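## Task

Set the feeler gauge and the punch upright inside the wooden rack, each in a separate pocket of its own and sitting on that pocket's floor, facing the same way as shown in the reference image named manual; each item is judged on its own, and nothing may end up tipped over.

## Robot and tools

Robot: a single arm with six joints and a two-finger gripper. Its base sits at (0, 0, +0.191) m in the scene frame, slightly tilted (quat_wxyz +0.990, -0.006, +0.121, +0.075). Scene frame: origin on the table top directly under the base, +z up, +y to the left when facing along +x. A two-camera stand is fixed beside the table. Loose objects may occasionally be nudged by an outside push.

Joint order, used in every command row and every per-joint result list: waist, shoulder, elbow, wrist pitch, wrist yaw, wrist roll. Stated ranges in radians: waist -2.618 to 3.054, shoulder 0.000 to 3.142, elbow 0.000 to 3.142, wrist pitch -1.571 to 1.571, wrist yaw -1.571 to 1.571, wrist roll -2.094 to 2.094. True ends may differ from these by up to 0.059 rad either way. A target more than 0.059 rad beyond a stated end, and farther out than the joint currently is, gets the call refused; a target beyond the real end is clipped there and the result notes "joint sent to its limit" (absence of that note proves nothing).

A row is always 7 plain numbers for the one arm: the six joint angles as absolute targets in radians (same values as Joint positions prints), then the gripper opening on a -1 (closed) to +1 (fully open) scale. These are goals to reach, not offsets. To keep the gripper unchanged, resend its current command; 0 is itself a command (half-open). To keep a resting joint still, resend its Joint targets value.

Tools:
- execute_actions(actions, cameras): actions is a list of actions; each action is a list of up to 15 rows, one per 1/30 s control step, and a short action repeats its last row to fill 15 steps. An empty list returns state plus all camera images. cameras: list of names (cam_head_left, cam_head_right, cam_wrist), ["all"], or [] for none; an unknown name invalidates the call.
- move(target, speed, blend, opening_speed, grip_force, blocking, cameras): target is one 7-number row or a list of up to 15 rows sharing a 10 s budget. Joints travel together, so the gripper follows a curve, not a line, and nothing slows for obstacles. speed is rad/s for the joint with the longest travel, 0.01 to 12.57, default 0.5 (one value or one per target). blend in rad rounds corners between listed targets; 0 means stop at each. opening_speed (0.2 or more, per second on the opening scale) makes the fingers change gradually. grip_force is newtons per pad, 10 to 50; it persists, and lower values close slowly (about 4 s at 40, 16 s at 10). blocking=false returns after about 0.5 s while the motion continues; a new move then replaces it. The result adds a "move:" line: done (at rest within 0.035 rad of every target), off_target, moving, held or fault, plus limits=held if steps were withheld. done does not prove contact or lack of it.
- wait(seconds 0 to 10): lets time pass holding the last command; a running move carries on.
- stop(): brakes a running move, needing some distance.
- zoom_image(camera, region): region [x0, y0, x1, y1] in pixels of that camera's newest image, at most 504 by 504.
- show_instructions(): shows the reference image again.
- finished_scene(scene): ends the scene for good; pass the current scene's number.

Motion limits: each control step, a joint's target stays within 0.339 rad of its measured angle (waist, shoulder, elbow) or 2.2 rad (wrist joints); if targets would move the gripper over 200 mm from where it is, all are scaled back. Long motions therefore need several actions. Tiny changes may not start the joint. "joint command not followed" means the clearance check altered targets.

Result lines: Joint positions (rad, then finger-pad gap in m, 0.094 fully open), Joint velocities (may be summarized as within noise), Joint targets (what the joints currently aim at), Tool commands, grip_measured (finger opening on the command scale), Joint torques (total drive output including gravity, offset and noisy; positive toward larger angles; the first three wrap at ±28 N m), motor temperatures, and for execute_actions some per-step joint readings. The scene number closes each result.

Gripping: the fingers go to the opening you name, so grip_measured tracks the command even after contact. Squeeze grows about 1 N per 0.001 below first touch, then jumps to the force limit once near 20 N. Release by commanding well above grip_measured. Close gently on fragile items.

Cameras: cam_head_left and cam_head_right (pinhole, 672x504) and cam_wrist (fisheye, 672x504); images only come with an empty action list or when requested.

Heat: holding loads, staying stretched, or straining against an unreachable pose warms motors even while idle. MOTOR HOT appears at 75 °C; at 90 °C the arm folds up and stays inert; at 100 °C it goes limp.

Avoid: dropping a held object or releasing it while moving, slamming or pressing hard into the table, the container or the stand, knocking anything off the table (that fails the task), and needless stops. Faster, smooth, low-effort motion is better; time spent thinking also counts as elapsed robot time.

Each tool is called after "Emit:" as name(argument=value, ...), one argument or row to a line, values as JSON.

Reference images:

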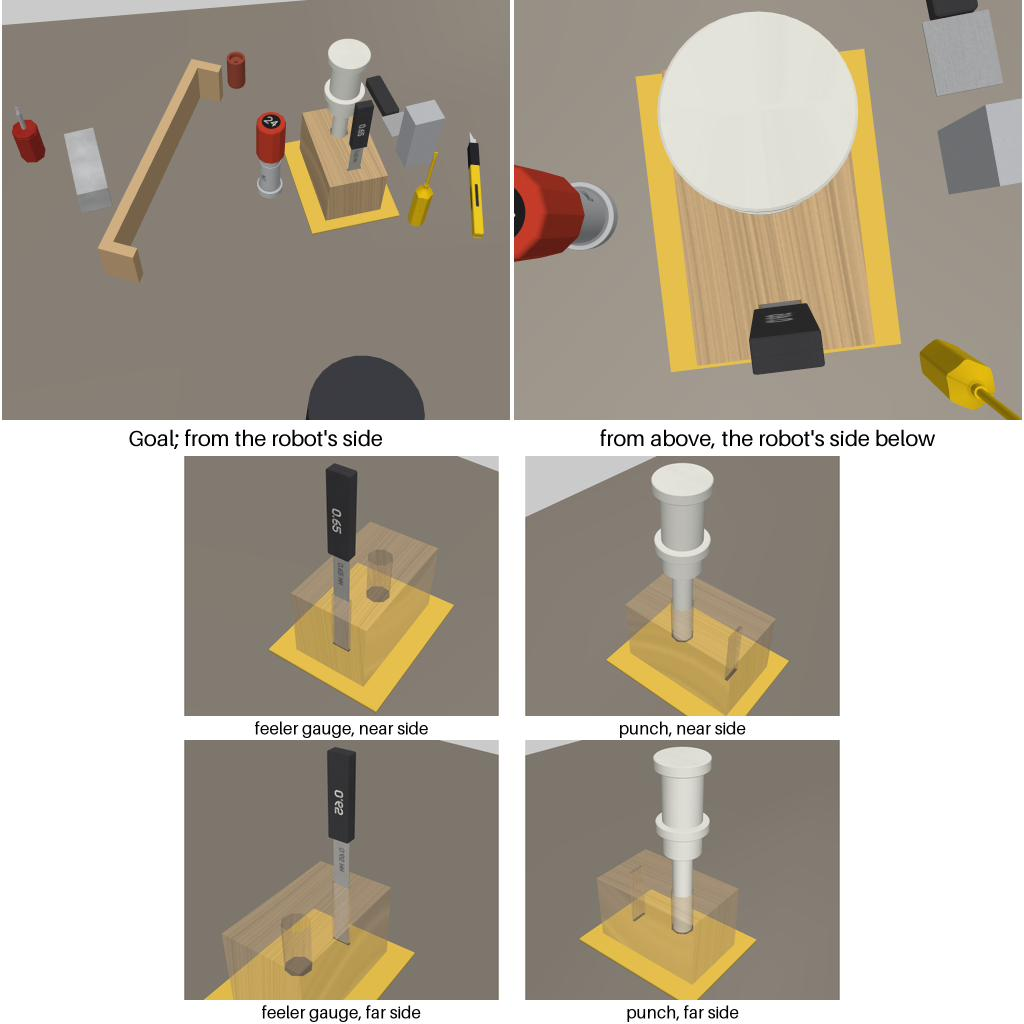

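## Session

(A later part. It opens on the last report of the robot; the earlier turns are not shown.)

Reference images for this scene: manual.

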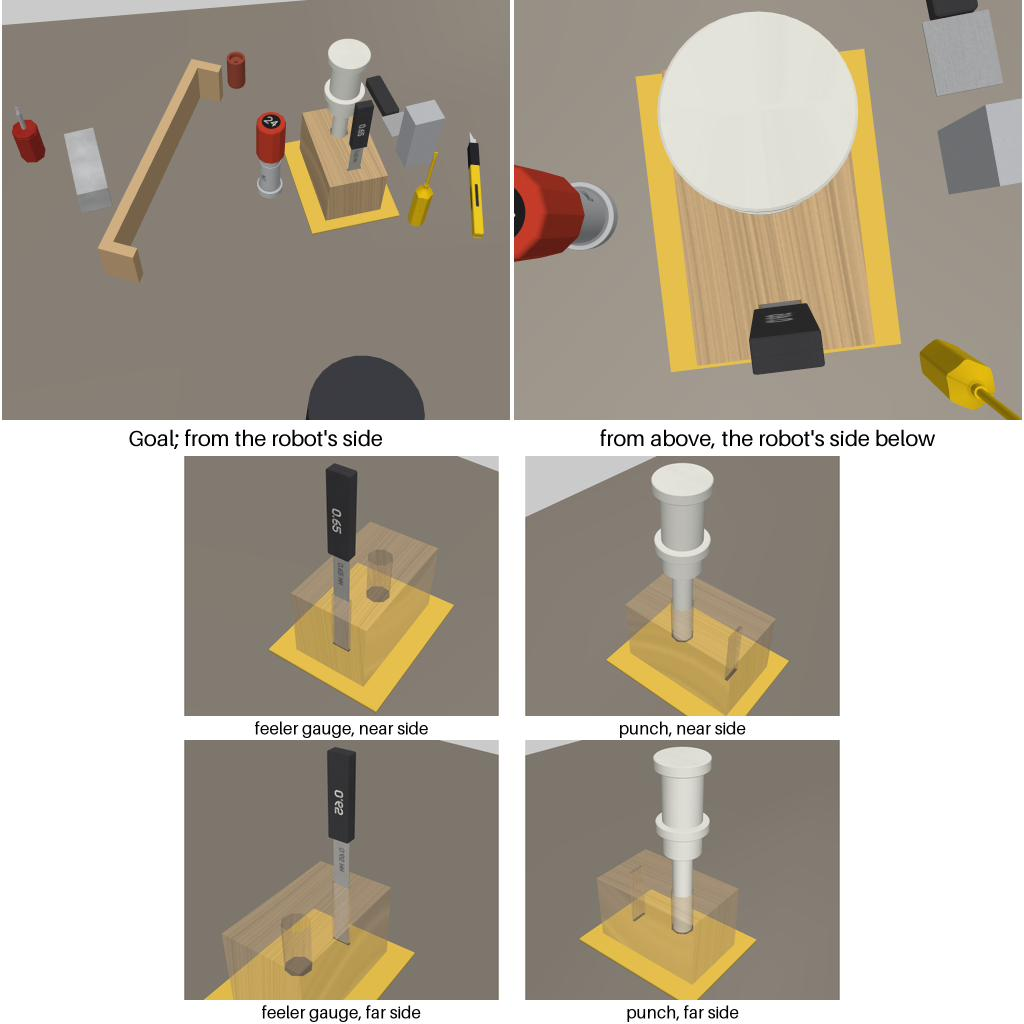

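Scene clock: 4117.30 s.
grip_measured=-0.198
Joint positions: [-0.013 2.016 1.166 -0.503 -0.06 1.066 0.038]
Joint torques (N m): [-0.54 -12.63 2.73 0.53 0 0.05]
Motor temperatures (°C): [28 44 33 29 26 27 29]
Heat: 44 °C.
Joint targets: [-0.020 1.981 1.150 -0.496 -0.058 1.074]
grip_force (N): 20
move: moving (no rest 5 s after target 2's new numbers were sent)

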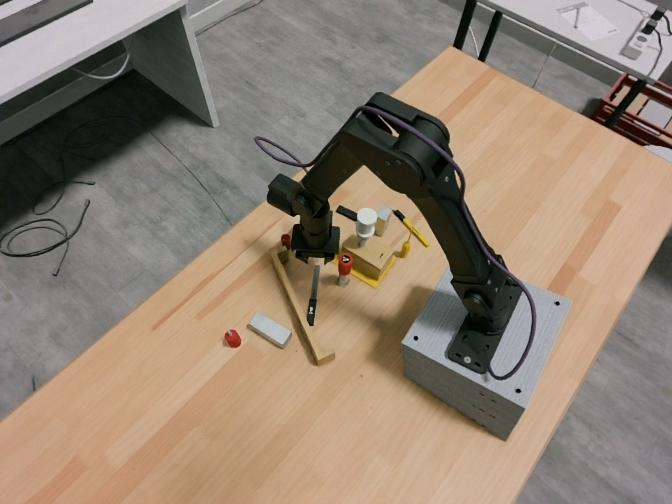

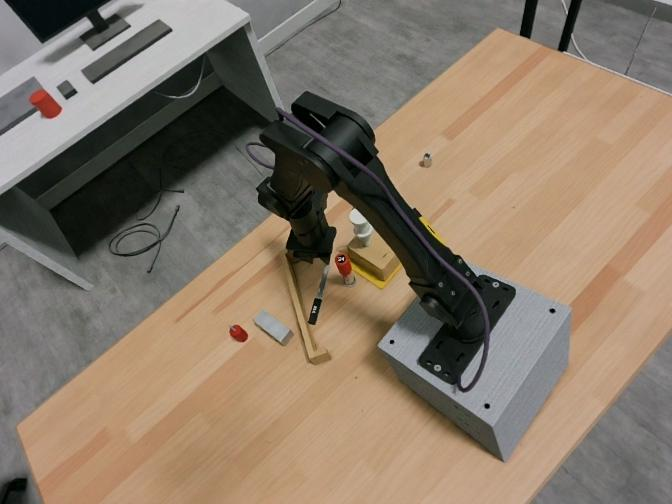

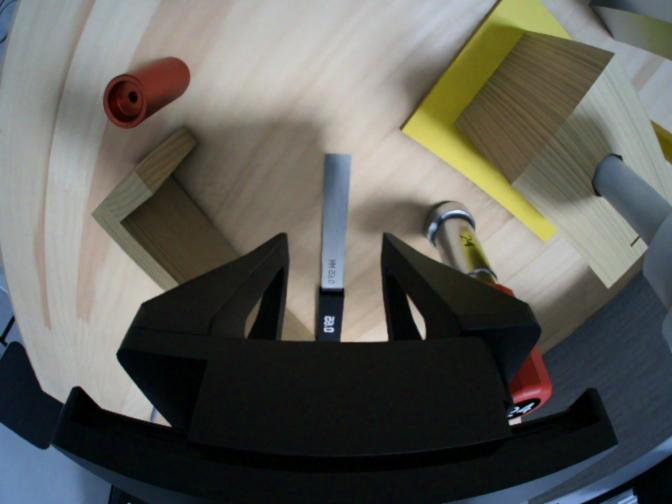

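Emit:
move(
  target=[
    [0.345, 2.08, 0.370, 0.96, 0.305, 0.380, -0.05],
    [0.323, 2.245, 0.377, 1.108, 0.293, 0.360, -0.05],
  ],
  speed=[0.3, 0.12],
  blend=0.03,
  cameras=["all"],
)

Emit:
zoom_image(
  camera="cam_wrist",
  region=[230, 60, 470, 340],
)

Scene clock: 4913.47 s.
grip_measured=-0.048
Joint positions: [0.332 2.226 0.37 1.094 0.294 0.368 0.045]
Joint torques (N m): [-0.08 -5.74 0.13 1.84 0.1 -0.11]
Motor temperatures (°C): [28 41 30 31 26 27 29]
Heat: 41 °C.
Joint targets: [0.323 2.245 0.377 1.108 0.293 0.360]
grip_force (N): 30
move: done

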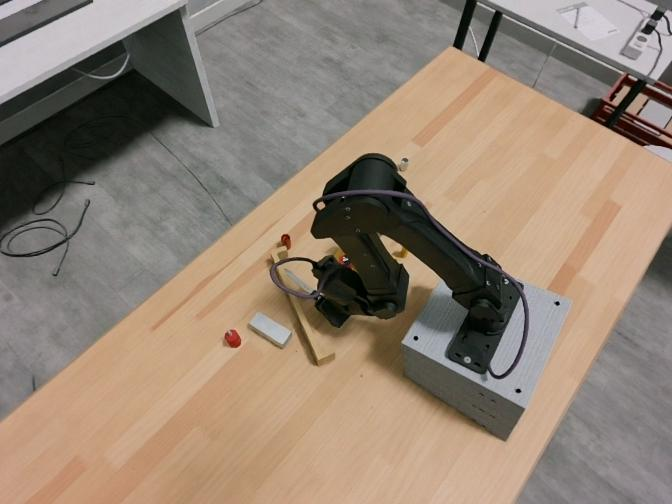

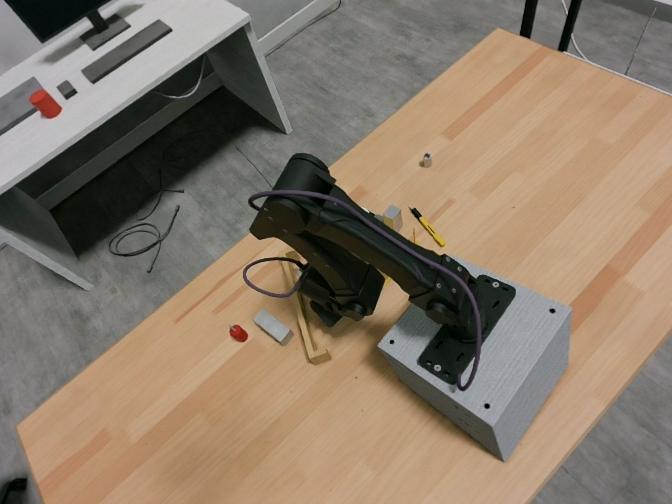

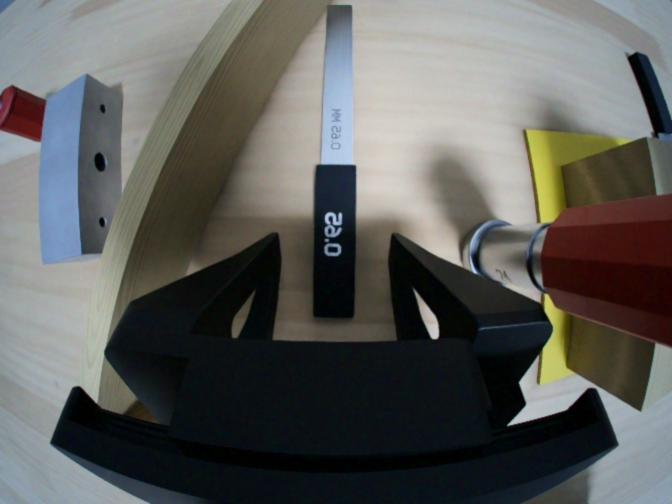

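Scaled by 1.800 from the camera's 672x504 image, which has a finer 960x720 frame.

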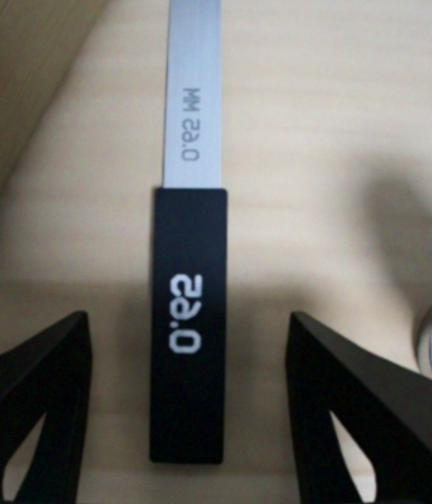

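Emit:
move(
  target=[0.323, 2.278, 0.377, 1.138, 0.293, 0.360, -0.05],
  speed=0.08,
)

Scene clock: 4930.40 s.
grip_measured=-0.048
Joint positions: [0.332 2.258 0.37 1.124 0.294 0.368 0.045]
Joint torques (N m): [-0.08 -5.7 -0.06 1.83 0.1 -0.11]
Heat: 40 °C.
Joint targets: [0.323 2.278 0.377 1.138 0.293 0.360]
grip_force (N): 30
move: done

Emit:
move(
  target=[0.323, 2.292, 0.377, 1.152, 0.293, 0.360, -0.05],
  speed=0.06,
  cameras=["cam_wrist"],
)

Emit:
zoom_image(
  camera="cam_wrist",
  region=[230, 60, 470, 340],
)

Scene clock: 4941.53 s.
grip_measured=-0.048
Joint positions: [0.332 2.27 0.37 1.144 0.294 0.367 0.045]
Joint torques (N m): [-0.09 -5.52 -0.1 1.78 0.1 -0.1]
Heat: 40 °C.
Joint targets: [0.323 2.292 0.377 1.152 0.293 0.360]
grip_force (N): 30
move: done
Images, in order (width x height): cam_wrist 672x504.

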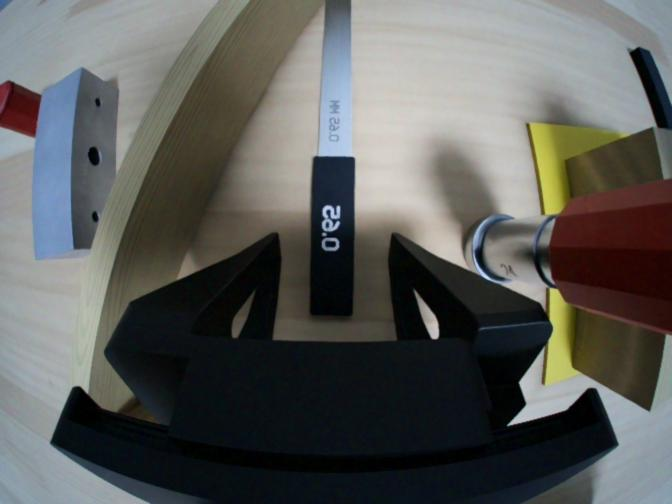

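Scaled by 1.800 from the camera's 672x504 image, which has a finer 960x720 frame.

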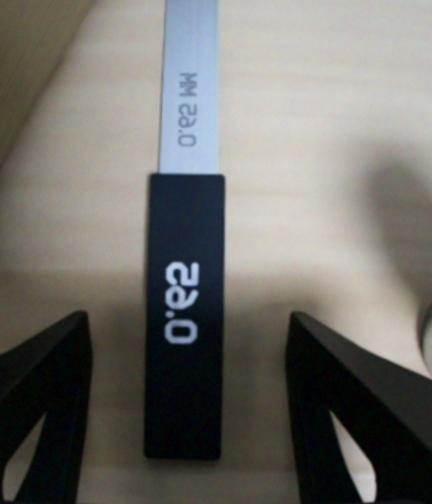

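Emit:
move(
  target=[0.323, 2.292, 0.377, 1.152, 0.293, 0.360, -0.85],
  opening_speed=0.6,
  grip_force=50,
)

Emit:
move(
  target=[0.335, 2.12, 0.365, 0.99, 0.30, 0.372, -0.85],
  speed=0.15,
  cameras=["cam_wrist", "cam_head_left"],
)

Emit:
zoom_image(
  camera="cam_wrist",
  region=[230, 60, 470, 340],
)

Emit:
zoom_image(
  camera="cam_head_left",
  region=[260, 230, 380, 350],
)

Scene clock: 4966.53 s.
grip_measured=-0.663
Joint positions: [0.332 2.27 0.37 1.144 0.294 0.367 0.016]
Joint torques (N m): [-0.08 -5.55 -0.12 1.79 0.1 -0.11]
Heat: 39 °C.
Joint targets: [0.323 2.292 0.377 1.152 0.293 0.360]
move: done

Scene clock: 4968.03 s.
grip_measured=-0.664
Joint positions: [0.332 2.144 0.37 0.995 0.297 0.369 0.016]
Joint torques (N m): [0.92 -8.8 -0.38 1.59 0.12 -0.01]
Heat: 39 °C.
Joint targets: [0.335 2.120 0.365 0.990 0.300 0.372]
move: done
Images, in order (width x height): cam_head_left 672x504, cam_wrist 672x504.

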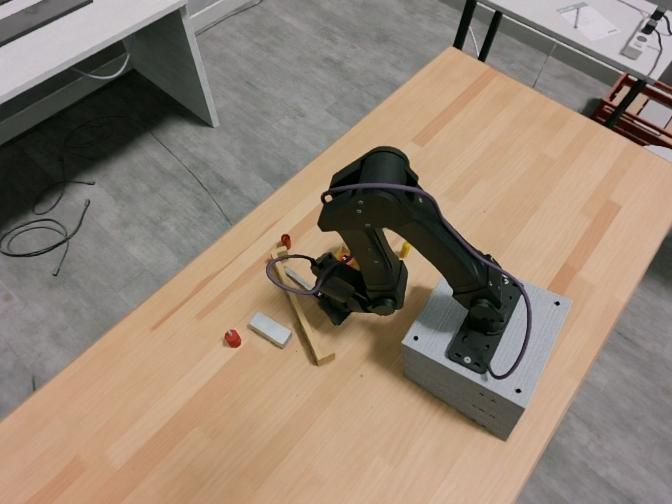

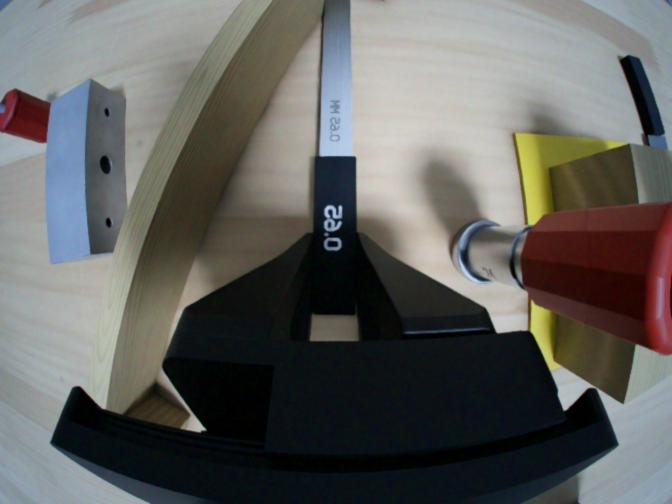

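Scaled by 1.800 from the camera's 672x504 image, which has a finer 960x720 frame.

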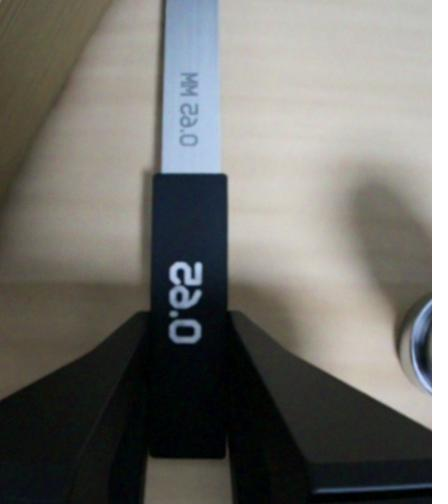

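Scaled by 4.200 from the camera's 672x504 image, which has a finer 960x720 frame.

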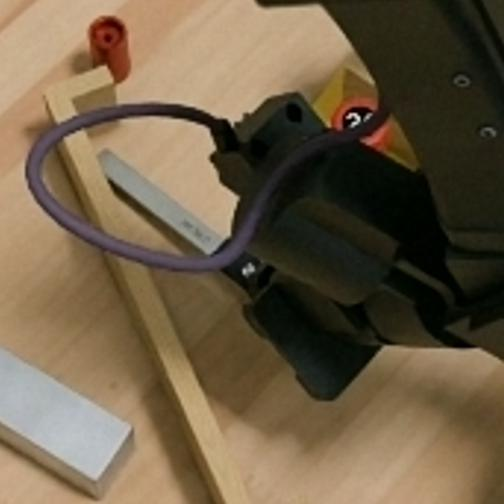

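Emit:
move(
  target=[
    [0.335, 1.72, 0.40, 0.67, 0.30, 0.37, -0.85],
    [1.224, 2.005, 0.590, 0.990, 0.103, -0.173, -0.85],
    [1.121, 2.575, 0.770, 1.400, 0.009, -0.216, -0.85],
  ],
  speed=[0.4, 0.6, 0.4],
  blend=0.05,
  cameras=["all"],
)

Emit:
zoom_image(
  camera="cam_head_left",
  region=[210, 330, 410, 490],
)

Emit:
zoom_image(
  camera="cam_head_right",
  region=[230, 320, 410, 490],
)

Scene clock: 5048.37 s.
grip_measured=-0.664
Joint positions: [1.128 2.558 0.754 1.382 0.02 -0.208 0.016]
Joint torques (N m): [1.88 -8.06 2.3 2.43 -0.18 -0.11]
Heat: 38 °C.
Joint targets: [1.121 2.575 0.770 1.400 0.009 -0.216]
move: done

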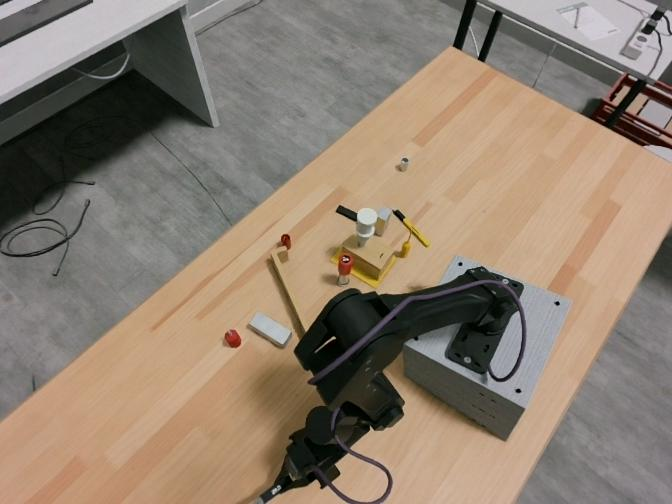

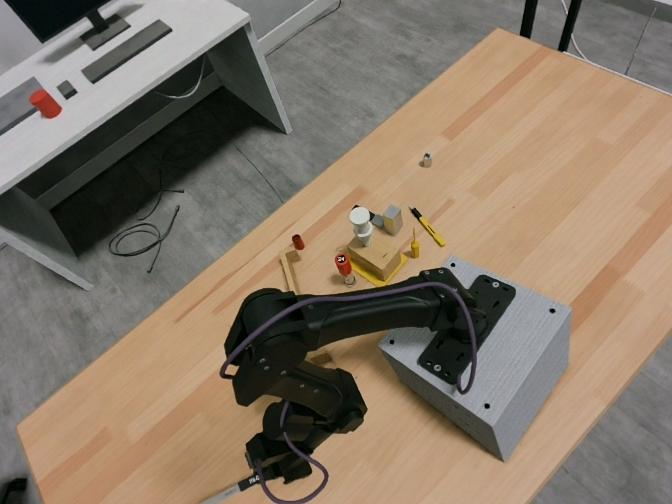

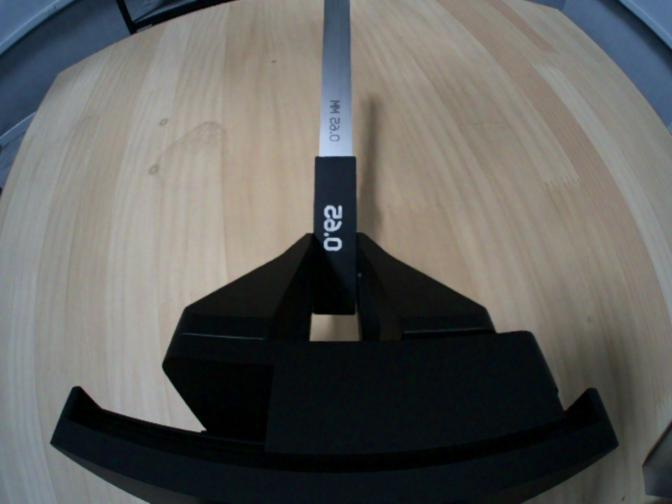

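Scaled by 2.520 from the camera's 672x504 image, which has a finer 960x720 frame.

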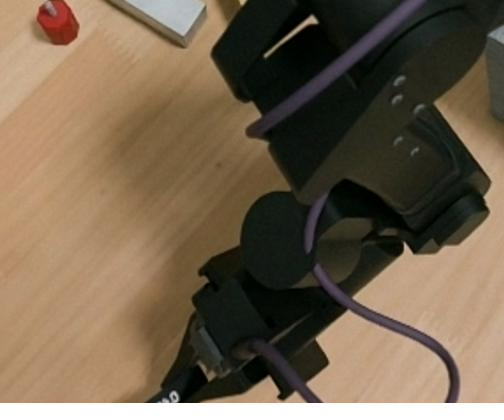

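Scaled by 2.800 from the camera's 672x504 image, which has a finer 960x720 frame.

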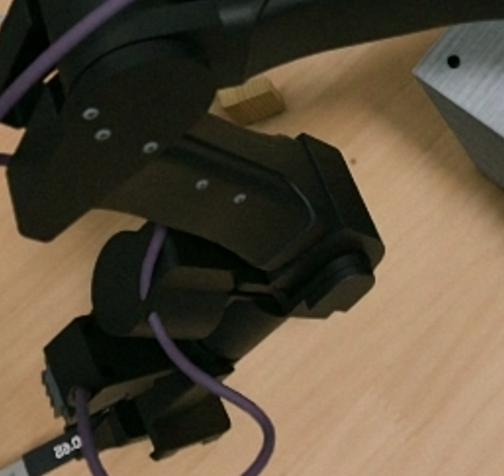

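Emit:
move(
  target=[1.102, 2.695, 0.862, 1.430, -0.012, -0.228, -0.85],
  speed=0.12,
  grip_force=12,
  cameras=["cam_wrist"],
)

Scene clock: 5069.60 s.
grip_measured=-0.648
Joint positions: [1.11 2.673 0.848 1.413 -0.001 -0.22 0.017]
Joint torques (N m): [1.8 -7.99 2 2.44 -0.2 -0.1]
Heat: 38 °C.
Joint targets: [1.102 2.695 0.862 1.430 -0.012 -0.228]
grip_force (N): 12
move: done
Images, in order (width x height): cam_wrist 672x504.

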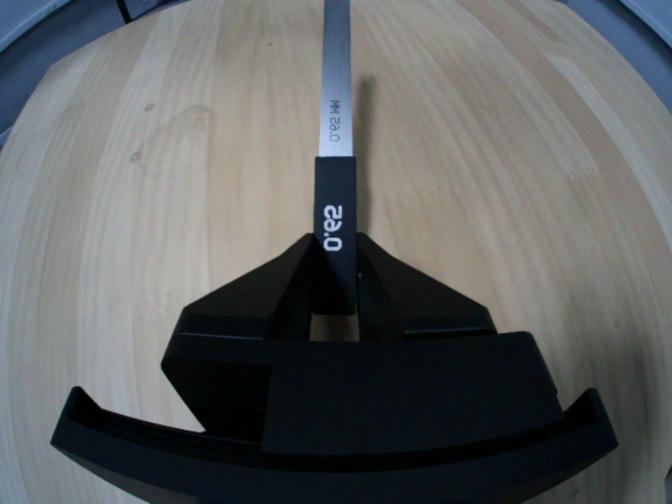

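Emit:
move(
  target=[1.102, 2.737, 0.922, 1.416, -0.012, -0.228, -0.85],
  speed=0.06,
  cameras=["cam_wrist"],
)

Scene clock: 5091.40 s.
grip_measured=-0.648
Joint positions: [1.11 2.711 0.909 1.413 -0.002 -0.22 0.017]
Joint torques (N m): [1.88 -7.97 2.07 2.31 -0.18 -0.11]
Motor temperatures (°C): [28 39 30 38 26 27 30]
Heat: 39 °C.
Joint targets: [1.102 2.737 0.922 1.416 -0.012 -0.228]
grip_force (N): 12
move: done
Images, in order (width x height): cam_wrist 672x504.

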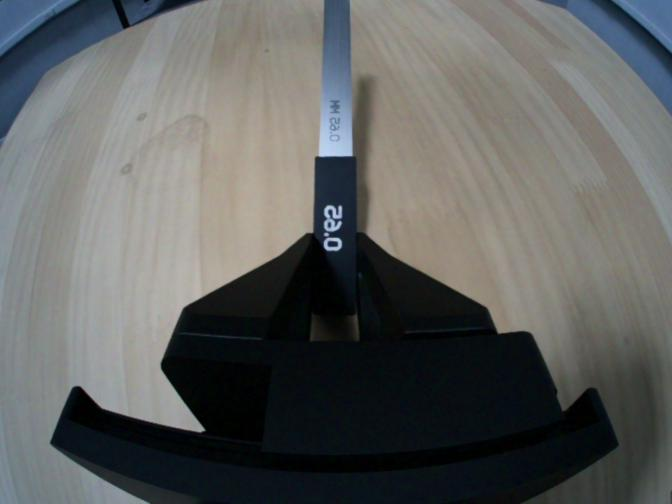

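Emit:
move(
  target=[1.102, 2.763, 0.924, 1.440, -0.012, -0.228, -0.85],
  speed=0.06,
  cameras=["cam_wrist"],
)

Scene clock: 5102.97 s.
grip_measured=-0.648
Joint positions: [1.11 2.732 0.913 1.451 -0.004 -0.22 0.017]
Joint torques (N m): [1.87 -7.62 1.87 2.15 -0.16 -0.11]
Heat: 38 °C.
Joint targets: [1.102 2.763 0.924 1.440 -0.012 -0.228]
grip_force (N): 12
move: done
Images, in order (width x height): cam_wrist 672x504.

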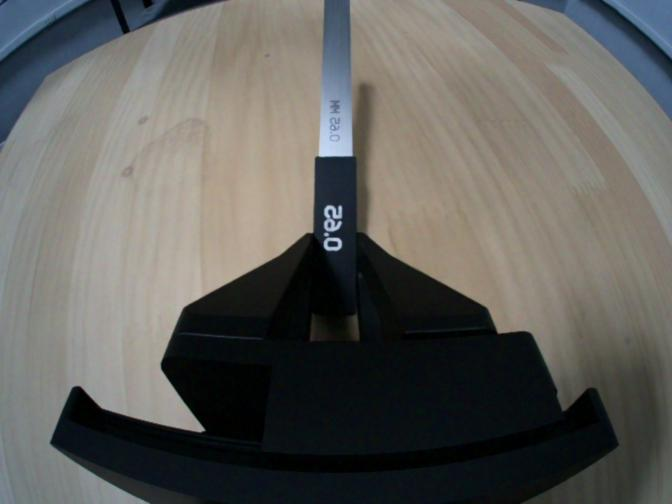

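Emit:
move(
  target=[1.102, 2.763, 0.924, 1.440, -0.012, -0.228, -0.642],
  opening_speed=0.2,
  cameras=["cam_wrist"],
)

Scene clock: 5115.43 s.
grip_measured=-0.640
Joint positions: [1.11 2.732 0.913 1.451 -0.004 -0.22 0.017]
Joint torques (N m): [1.88 -7.61 1.83 2.16 -0.15 -0.11]
Heat: 38 °C.
Joint targets: [1.102 2.763 0.924 1.440 -0.012 -0.228]
grip_force (N): 12
move: done
Images, in order (width x height): cam_wrist 672x504.

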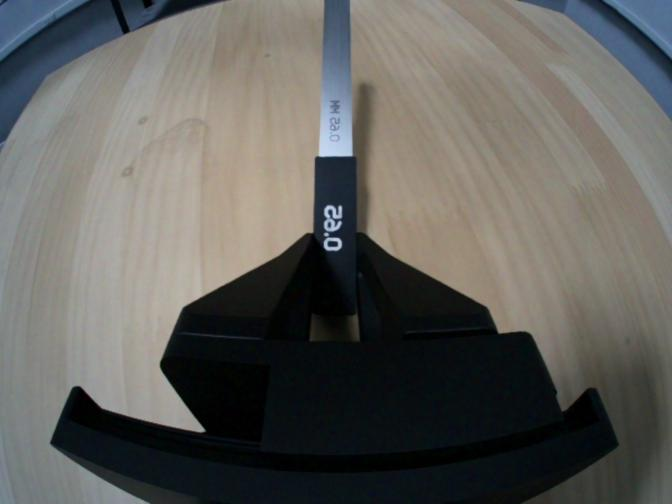

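Emit:
move(
  target=[1.102, 2.763, 0.924, 1.440, -0.012, -0.228, -0.628],
  opening_speed=0.2,
  cameras=["cam_wrist"],
)

Scene clock: 5120.23 s.
grip_measured=-0.630
Joint positions: [1.11 2.739 0.913 1.45 -0.004 -0.22 0.017]
Joint torques (N m): [1.87 -8.03 1.76 2.17 -0.16 -0.11]
Heat: 37 °C.
Joint targets: [1.102 2.763 0.924 1.440 -0.012 -0.228]
grip_force (N): 12
move: done
Images, in order (width x height): cam_wrist 672x504.

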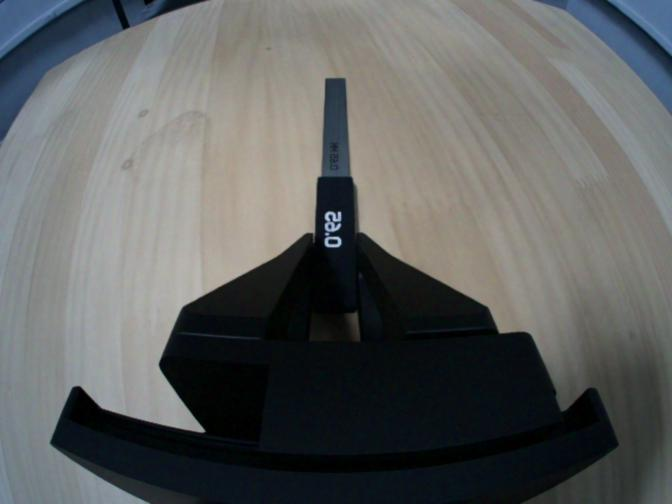

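Emit:
move(
  target=[
    [1.102, 2.763, 0.924, 1.440, -0.012, -0.228, -0.50],
    [1.102, 2.772, 0.924, 1.440, -0.012, -0.228, -0.50],
  ],
  speed=0.06,
  opening_speed=0.3,
  cameras=["cam_wrist", "cam_head_right"],
)

Emit:
zoom_image(
  camera="cam_wrist",
  region=[250, 60, 420, 350],
)

Emit:
zoom_image(
  camera="cam_head_right",
  region=[180, 400, 320, 504],
)

Scene clock: 5146.57 s.
grip_measured=-0.502
Joint positions: [1.11 2.748 0.913 1.45 -0.004 -0.22 0.023]
Joint torques (N m): [1.87 -8.01 1.73 2.17 -0.17 -0.11]
Heat: 37 °C.
Joint targets: [1.102 2.772 0.924 1.440 -0.012 -0.228]
grip_force (N): 12
move: done
Images, in order (width x height): cam_head_right 672x504, cam_wrist 672x504.

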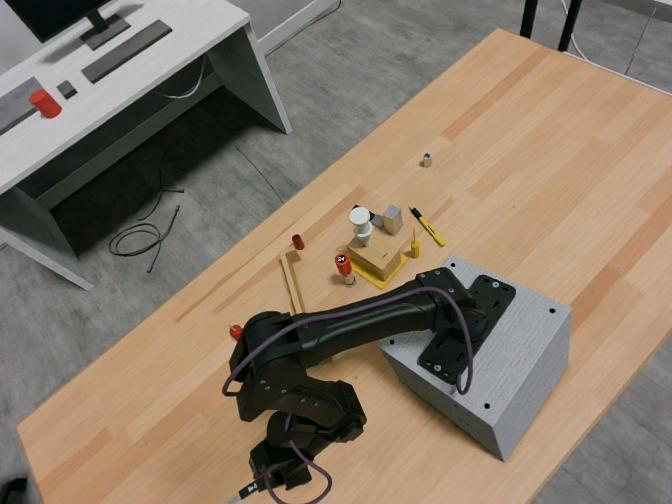

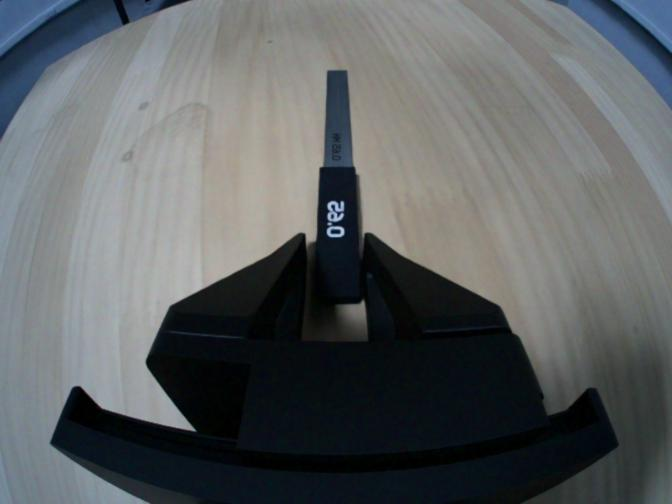

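Scaled by 1.738 from the camera's 672x504 image, which has a finer 960x720 frame.

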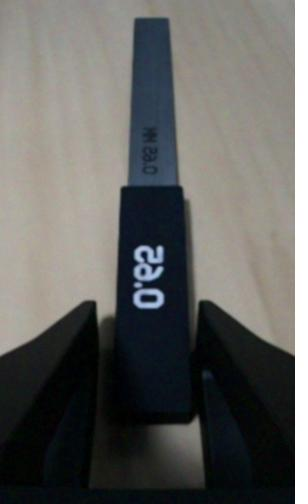

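Scaled by 3.600 from the camera's 672x504 image, which has a finer 960x720 frame.

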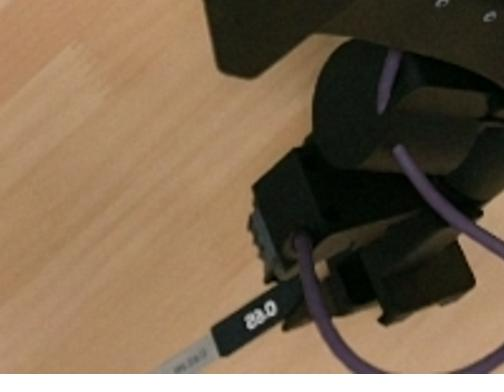

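Emit:
move(
  target=[1.102, 2.786, 0.924, 1.454, -0.012, -0.228, -0.50],
  speed=0.06,
  cameras=["cam_wrist"],
)

Emit:
zoom_image(
  camera="cam_wrist",
  region=[250, 60, 420, 350],
)

Scene clock: 5185.33 s.
grip_measured=-0.502
Joint positions: [1.11 2.757 0.913 1.463 -0.004 -0.221 0.023]
Joint torques (N m): [1.88 -7.61 1.7 2.18 -0.16 -0.1]
Heat: 38 °C.
Joint targets: [1.102 2.786 0.924 1.454 -0.012 -0.228]
grip_force (N): 12
move: done
Images, in order (width x height): cam_wrist 672x504.

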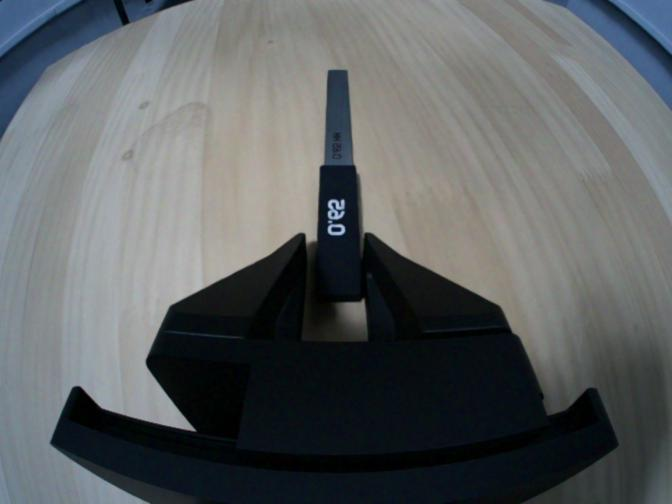

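Scaled by 1.738 from the camera's 672x504 image, which has a finer 960x720 frame.

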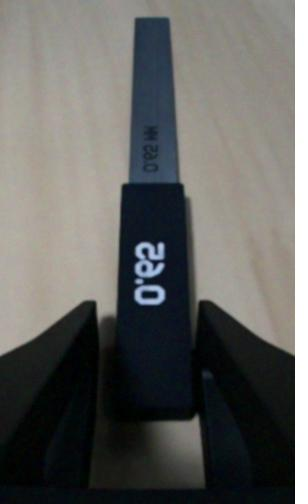

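Emit:
move(
  target=[1.102, 2.800, 0.924, 1.462, -0.012, -0.228, -0.50],
  speed=0.06,
)

Scene clock: 5204.60 s.
grip_measured=-0.502
Joint positions: [1.11 2.768 0.913 1.483 -0.005 -0.222 0.023]
Joint torques (N m): [1.88 -7.38 1.65 2.05 -0.16 -0.09]
Heat: 38 °C.
Joint targets: [1.102 2.800 0.924 1.462 -0.012 -0.228]
grip_force (N): 12
move: done

Emit:
move(
  target=[1.102, 2.795, 0.924, 1.462, -0.012, -0.228, -0.88],
  opening_speed=0.5,
  grip_force=50,
  cameras=["cam_wrist"],
)

Emit:
zoom_image(
  camera="cam_wrist",
  region=[250, 60, 420, 350],
)

Scene clock: 5212.67 s.
grip_measured=-0.660
Joint positions: [1.11 2.768 0.913 1.484 -0.005 -0.222 0.016]
Joint torques (N m): [1.85 -7.72 1.65 2.05 -0.16 -0.09]
Heat: 39 °C.
Joint targets: [1.102 2.795 0.924 1.462 -0.012 -0.228]
move: done
Images, in order (width x height): cam_wrist 672x504.

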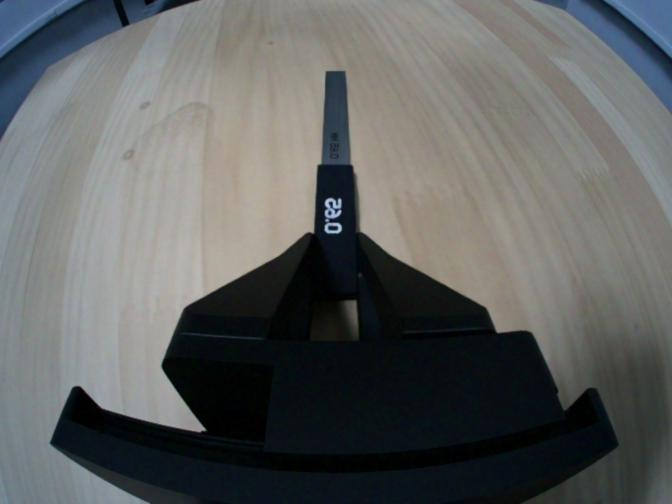

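Scaled by 1.738 from the camera's 672x504 image, which has a finer 960x720 frame.

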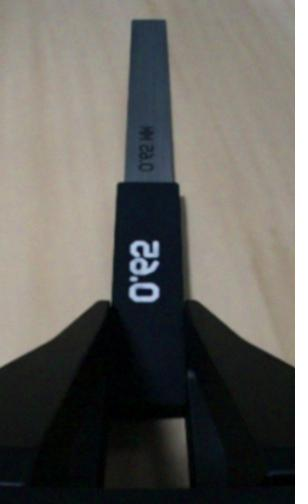

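Emit:
move(
  target=[
    [1.10, 2.50, 0.913, 1.22, -0.01, -0.225, -0.88],
    [0.75, 2.0, 1.0, 0.5, -0.01, -0.25, -0.88],
    [0.10, 1.48, 1.13, -0.4, 0.0, -0.30, -0.88],
    [-0.387, 1.50, 1.20, -1.20, 0.0, -0.33, -0.88],
  ],
  speed=[0.3, 0.6, 0.7, 0.6],
  blend=0.1,
  cameras=["all"],
)

Emit:
zoom_image(
  camera="cam_head_left",
  region=[310, 170, 440, 300],
)

Emit:
zoom_image(
  camera="cam_head_right",
  region=[320, 180, 450, 310],
)

Scene clock: 5305.10 s.
grip_measured=-0.661
Joint positions: [-0.381 1.508 1.171 -1.173 -0.001 -0.322 0.016]
Joint torques (N m): [-1.03 -7.61 7.53 -0.15 0.06 -0.1]
Heat: 39 °C.
Joint targets: [-0.387 1.500 1.200 -1.200 0.000 -0.330]
move: done

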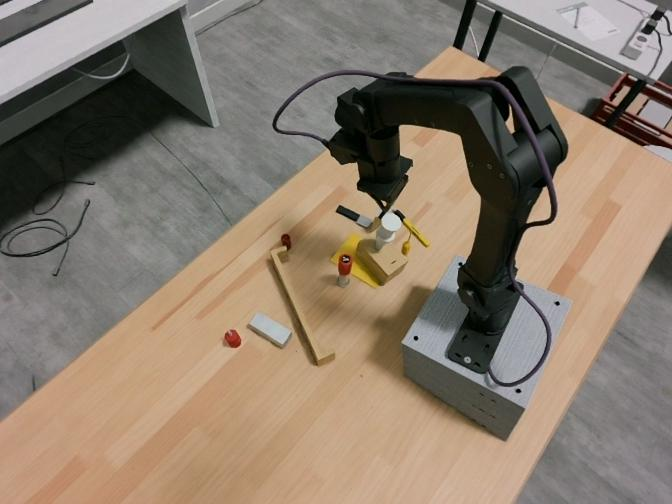

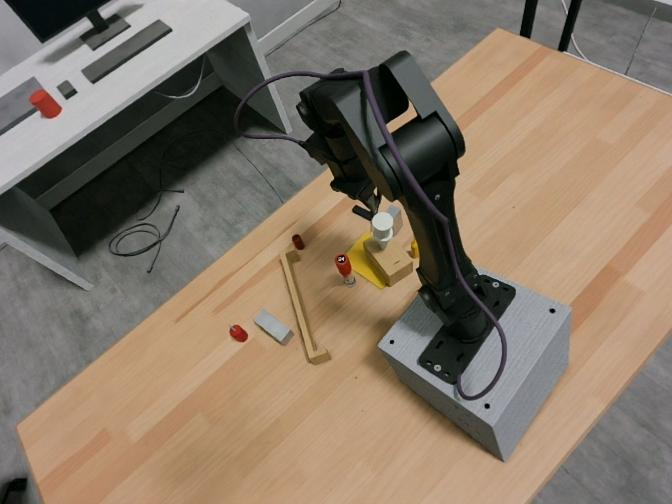

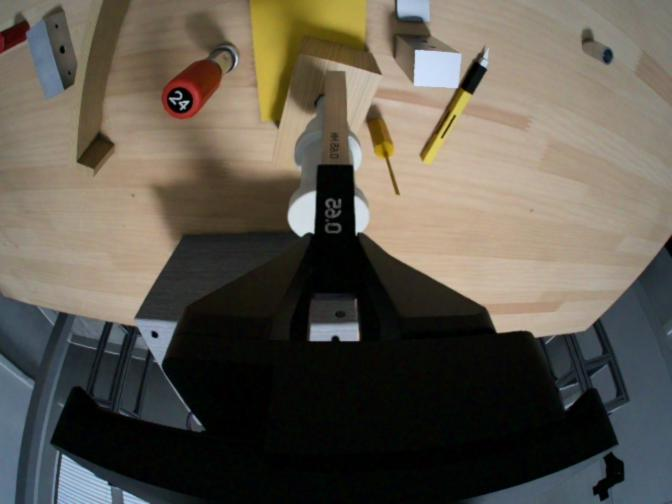

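Scaled by 3.877 from the camera's 672x504 image, which has a finer 960x720 frame.

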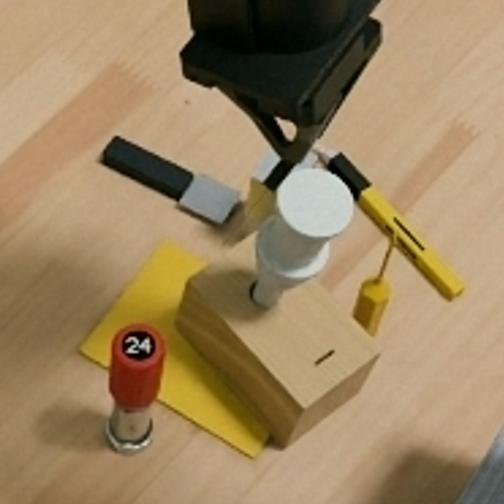

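Scaled by 3.877 from the camera's 672x504 image, which has a finer 960x720 frame.

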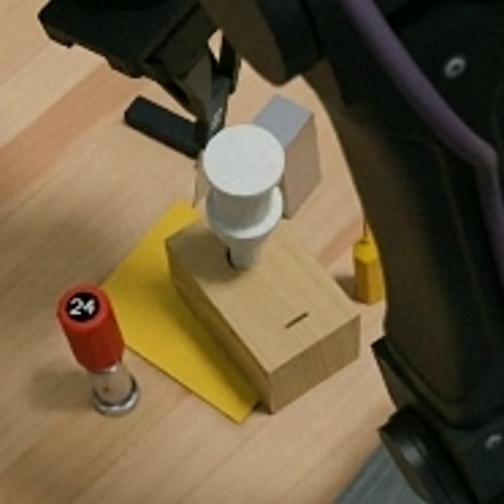

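Emit:
zoom_image(
  camera="cam_wrist",
  region=[230, 0, 430, 220],
)

Scaled by 2.291 from the camera's 672x504 image, which has a finer 960x720 frame.

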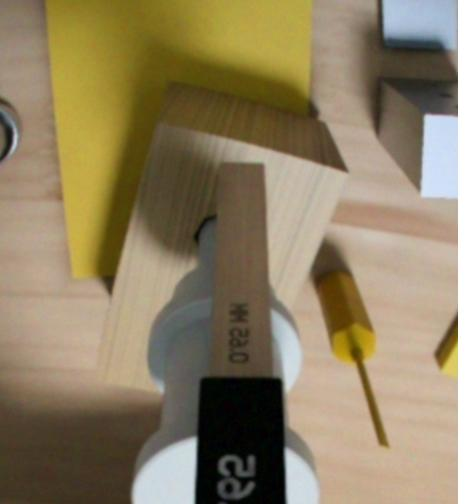

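Emit:
move(
  target=[
    [-0.41, 1.47, 1.28, -1.30, 0.0, -0.33, -0.88],
    [-0.60, 1.484, 1.42, -1.50, -0.05, -0.28, -0.88],
    [-0.545, 1.574, 1.095, -1.328, -0.083, -0.235, -0.88],
  ],
  speed=[0.25, 0.4, 0.3],
  blend=0.04,
  cameras=["all"],
)

Emit:
zoom_image(
  camera="cam_head_left",
  region=[330, 170, 440, 290],
)

Emit:
zoom_image(
  camera="cam_head_right",
  region=[330, 180, 440, 300],
)

Emit:
zoom_image(
  camera="cam_wrist",
  region=[230, 0, 430, 220],
)

Scene clock: 5430.23 s.
grip_measured=-0.661
Joint positions: [-0.552 1.564 1.11 -1.342 -0.076 -0.242 0.016]
Joint torques (N m): [-0.17 -6.04 3.51 -0.28 -0.02 0.05]
Motor temperatures (°C): [28 36 33 32 26 27 33]
Heat: 36 °C.
Joint targets: [-0.545 1.574 1.095 -1.328 -0.083 -0.235]
move: done

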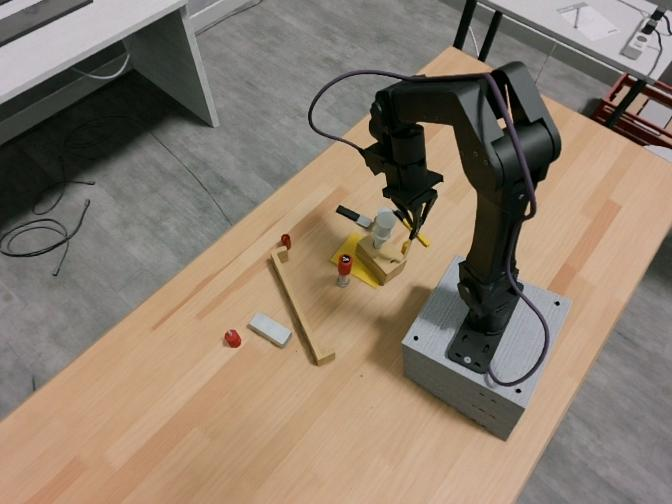

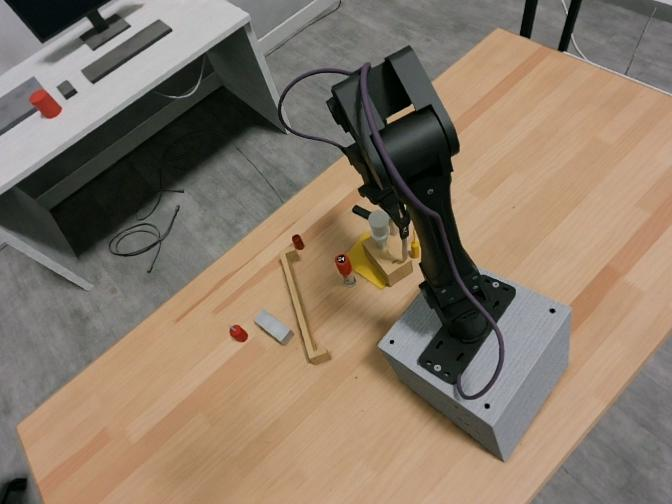

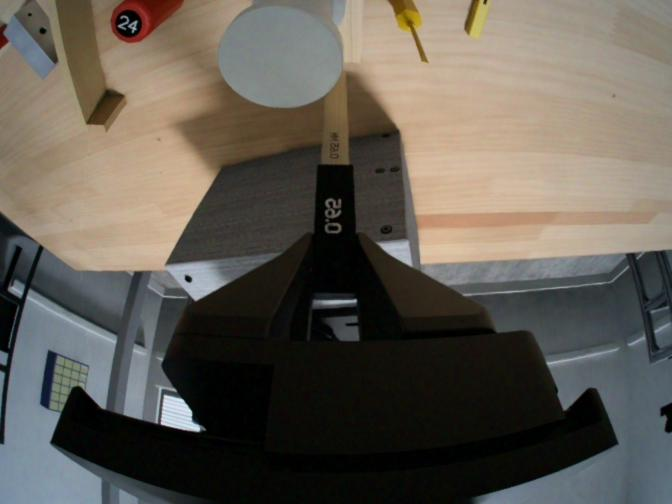

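Scaled by 4.200 from the camera's 672x504 image, which has a finer 960x720 frame.

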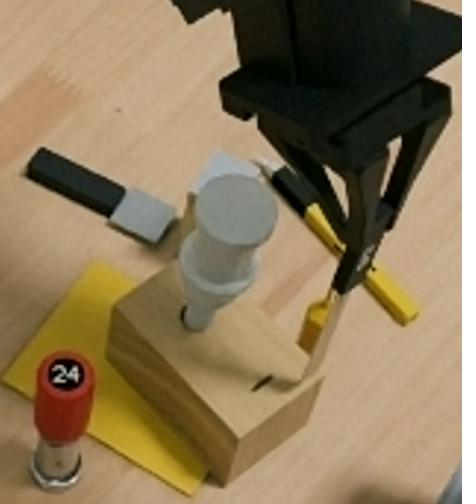

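Scaled by 4.200 from the camera's 672x504 image, which has a finer 960x720 frame.

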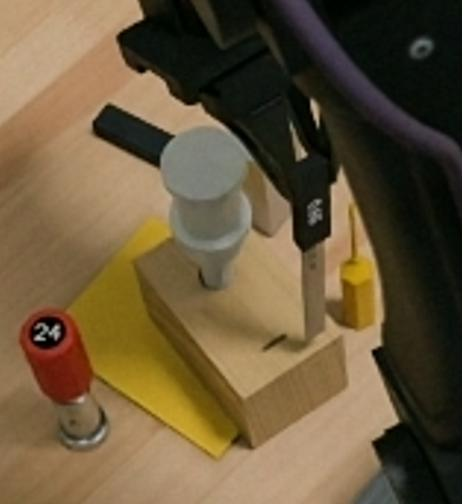

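Scaled by 2.291 from the camera's 672x504 image, which has a finer 960x720 frame.

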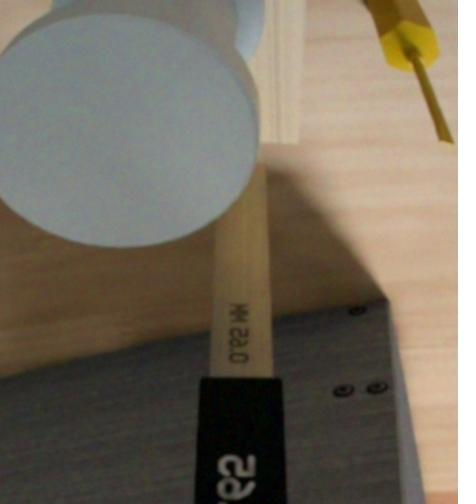

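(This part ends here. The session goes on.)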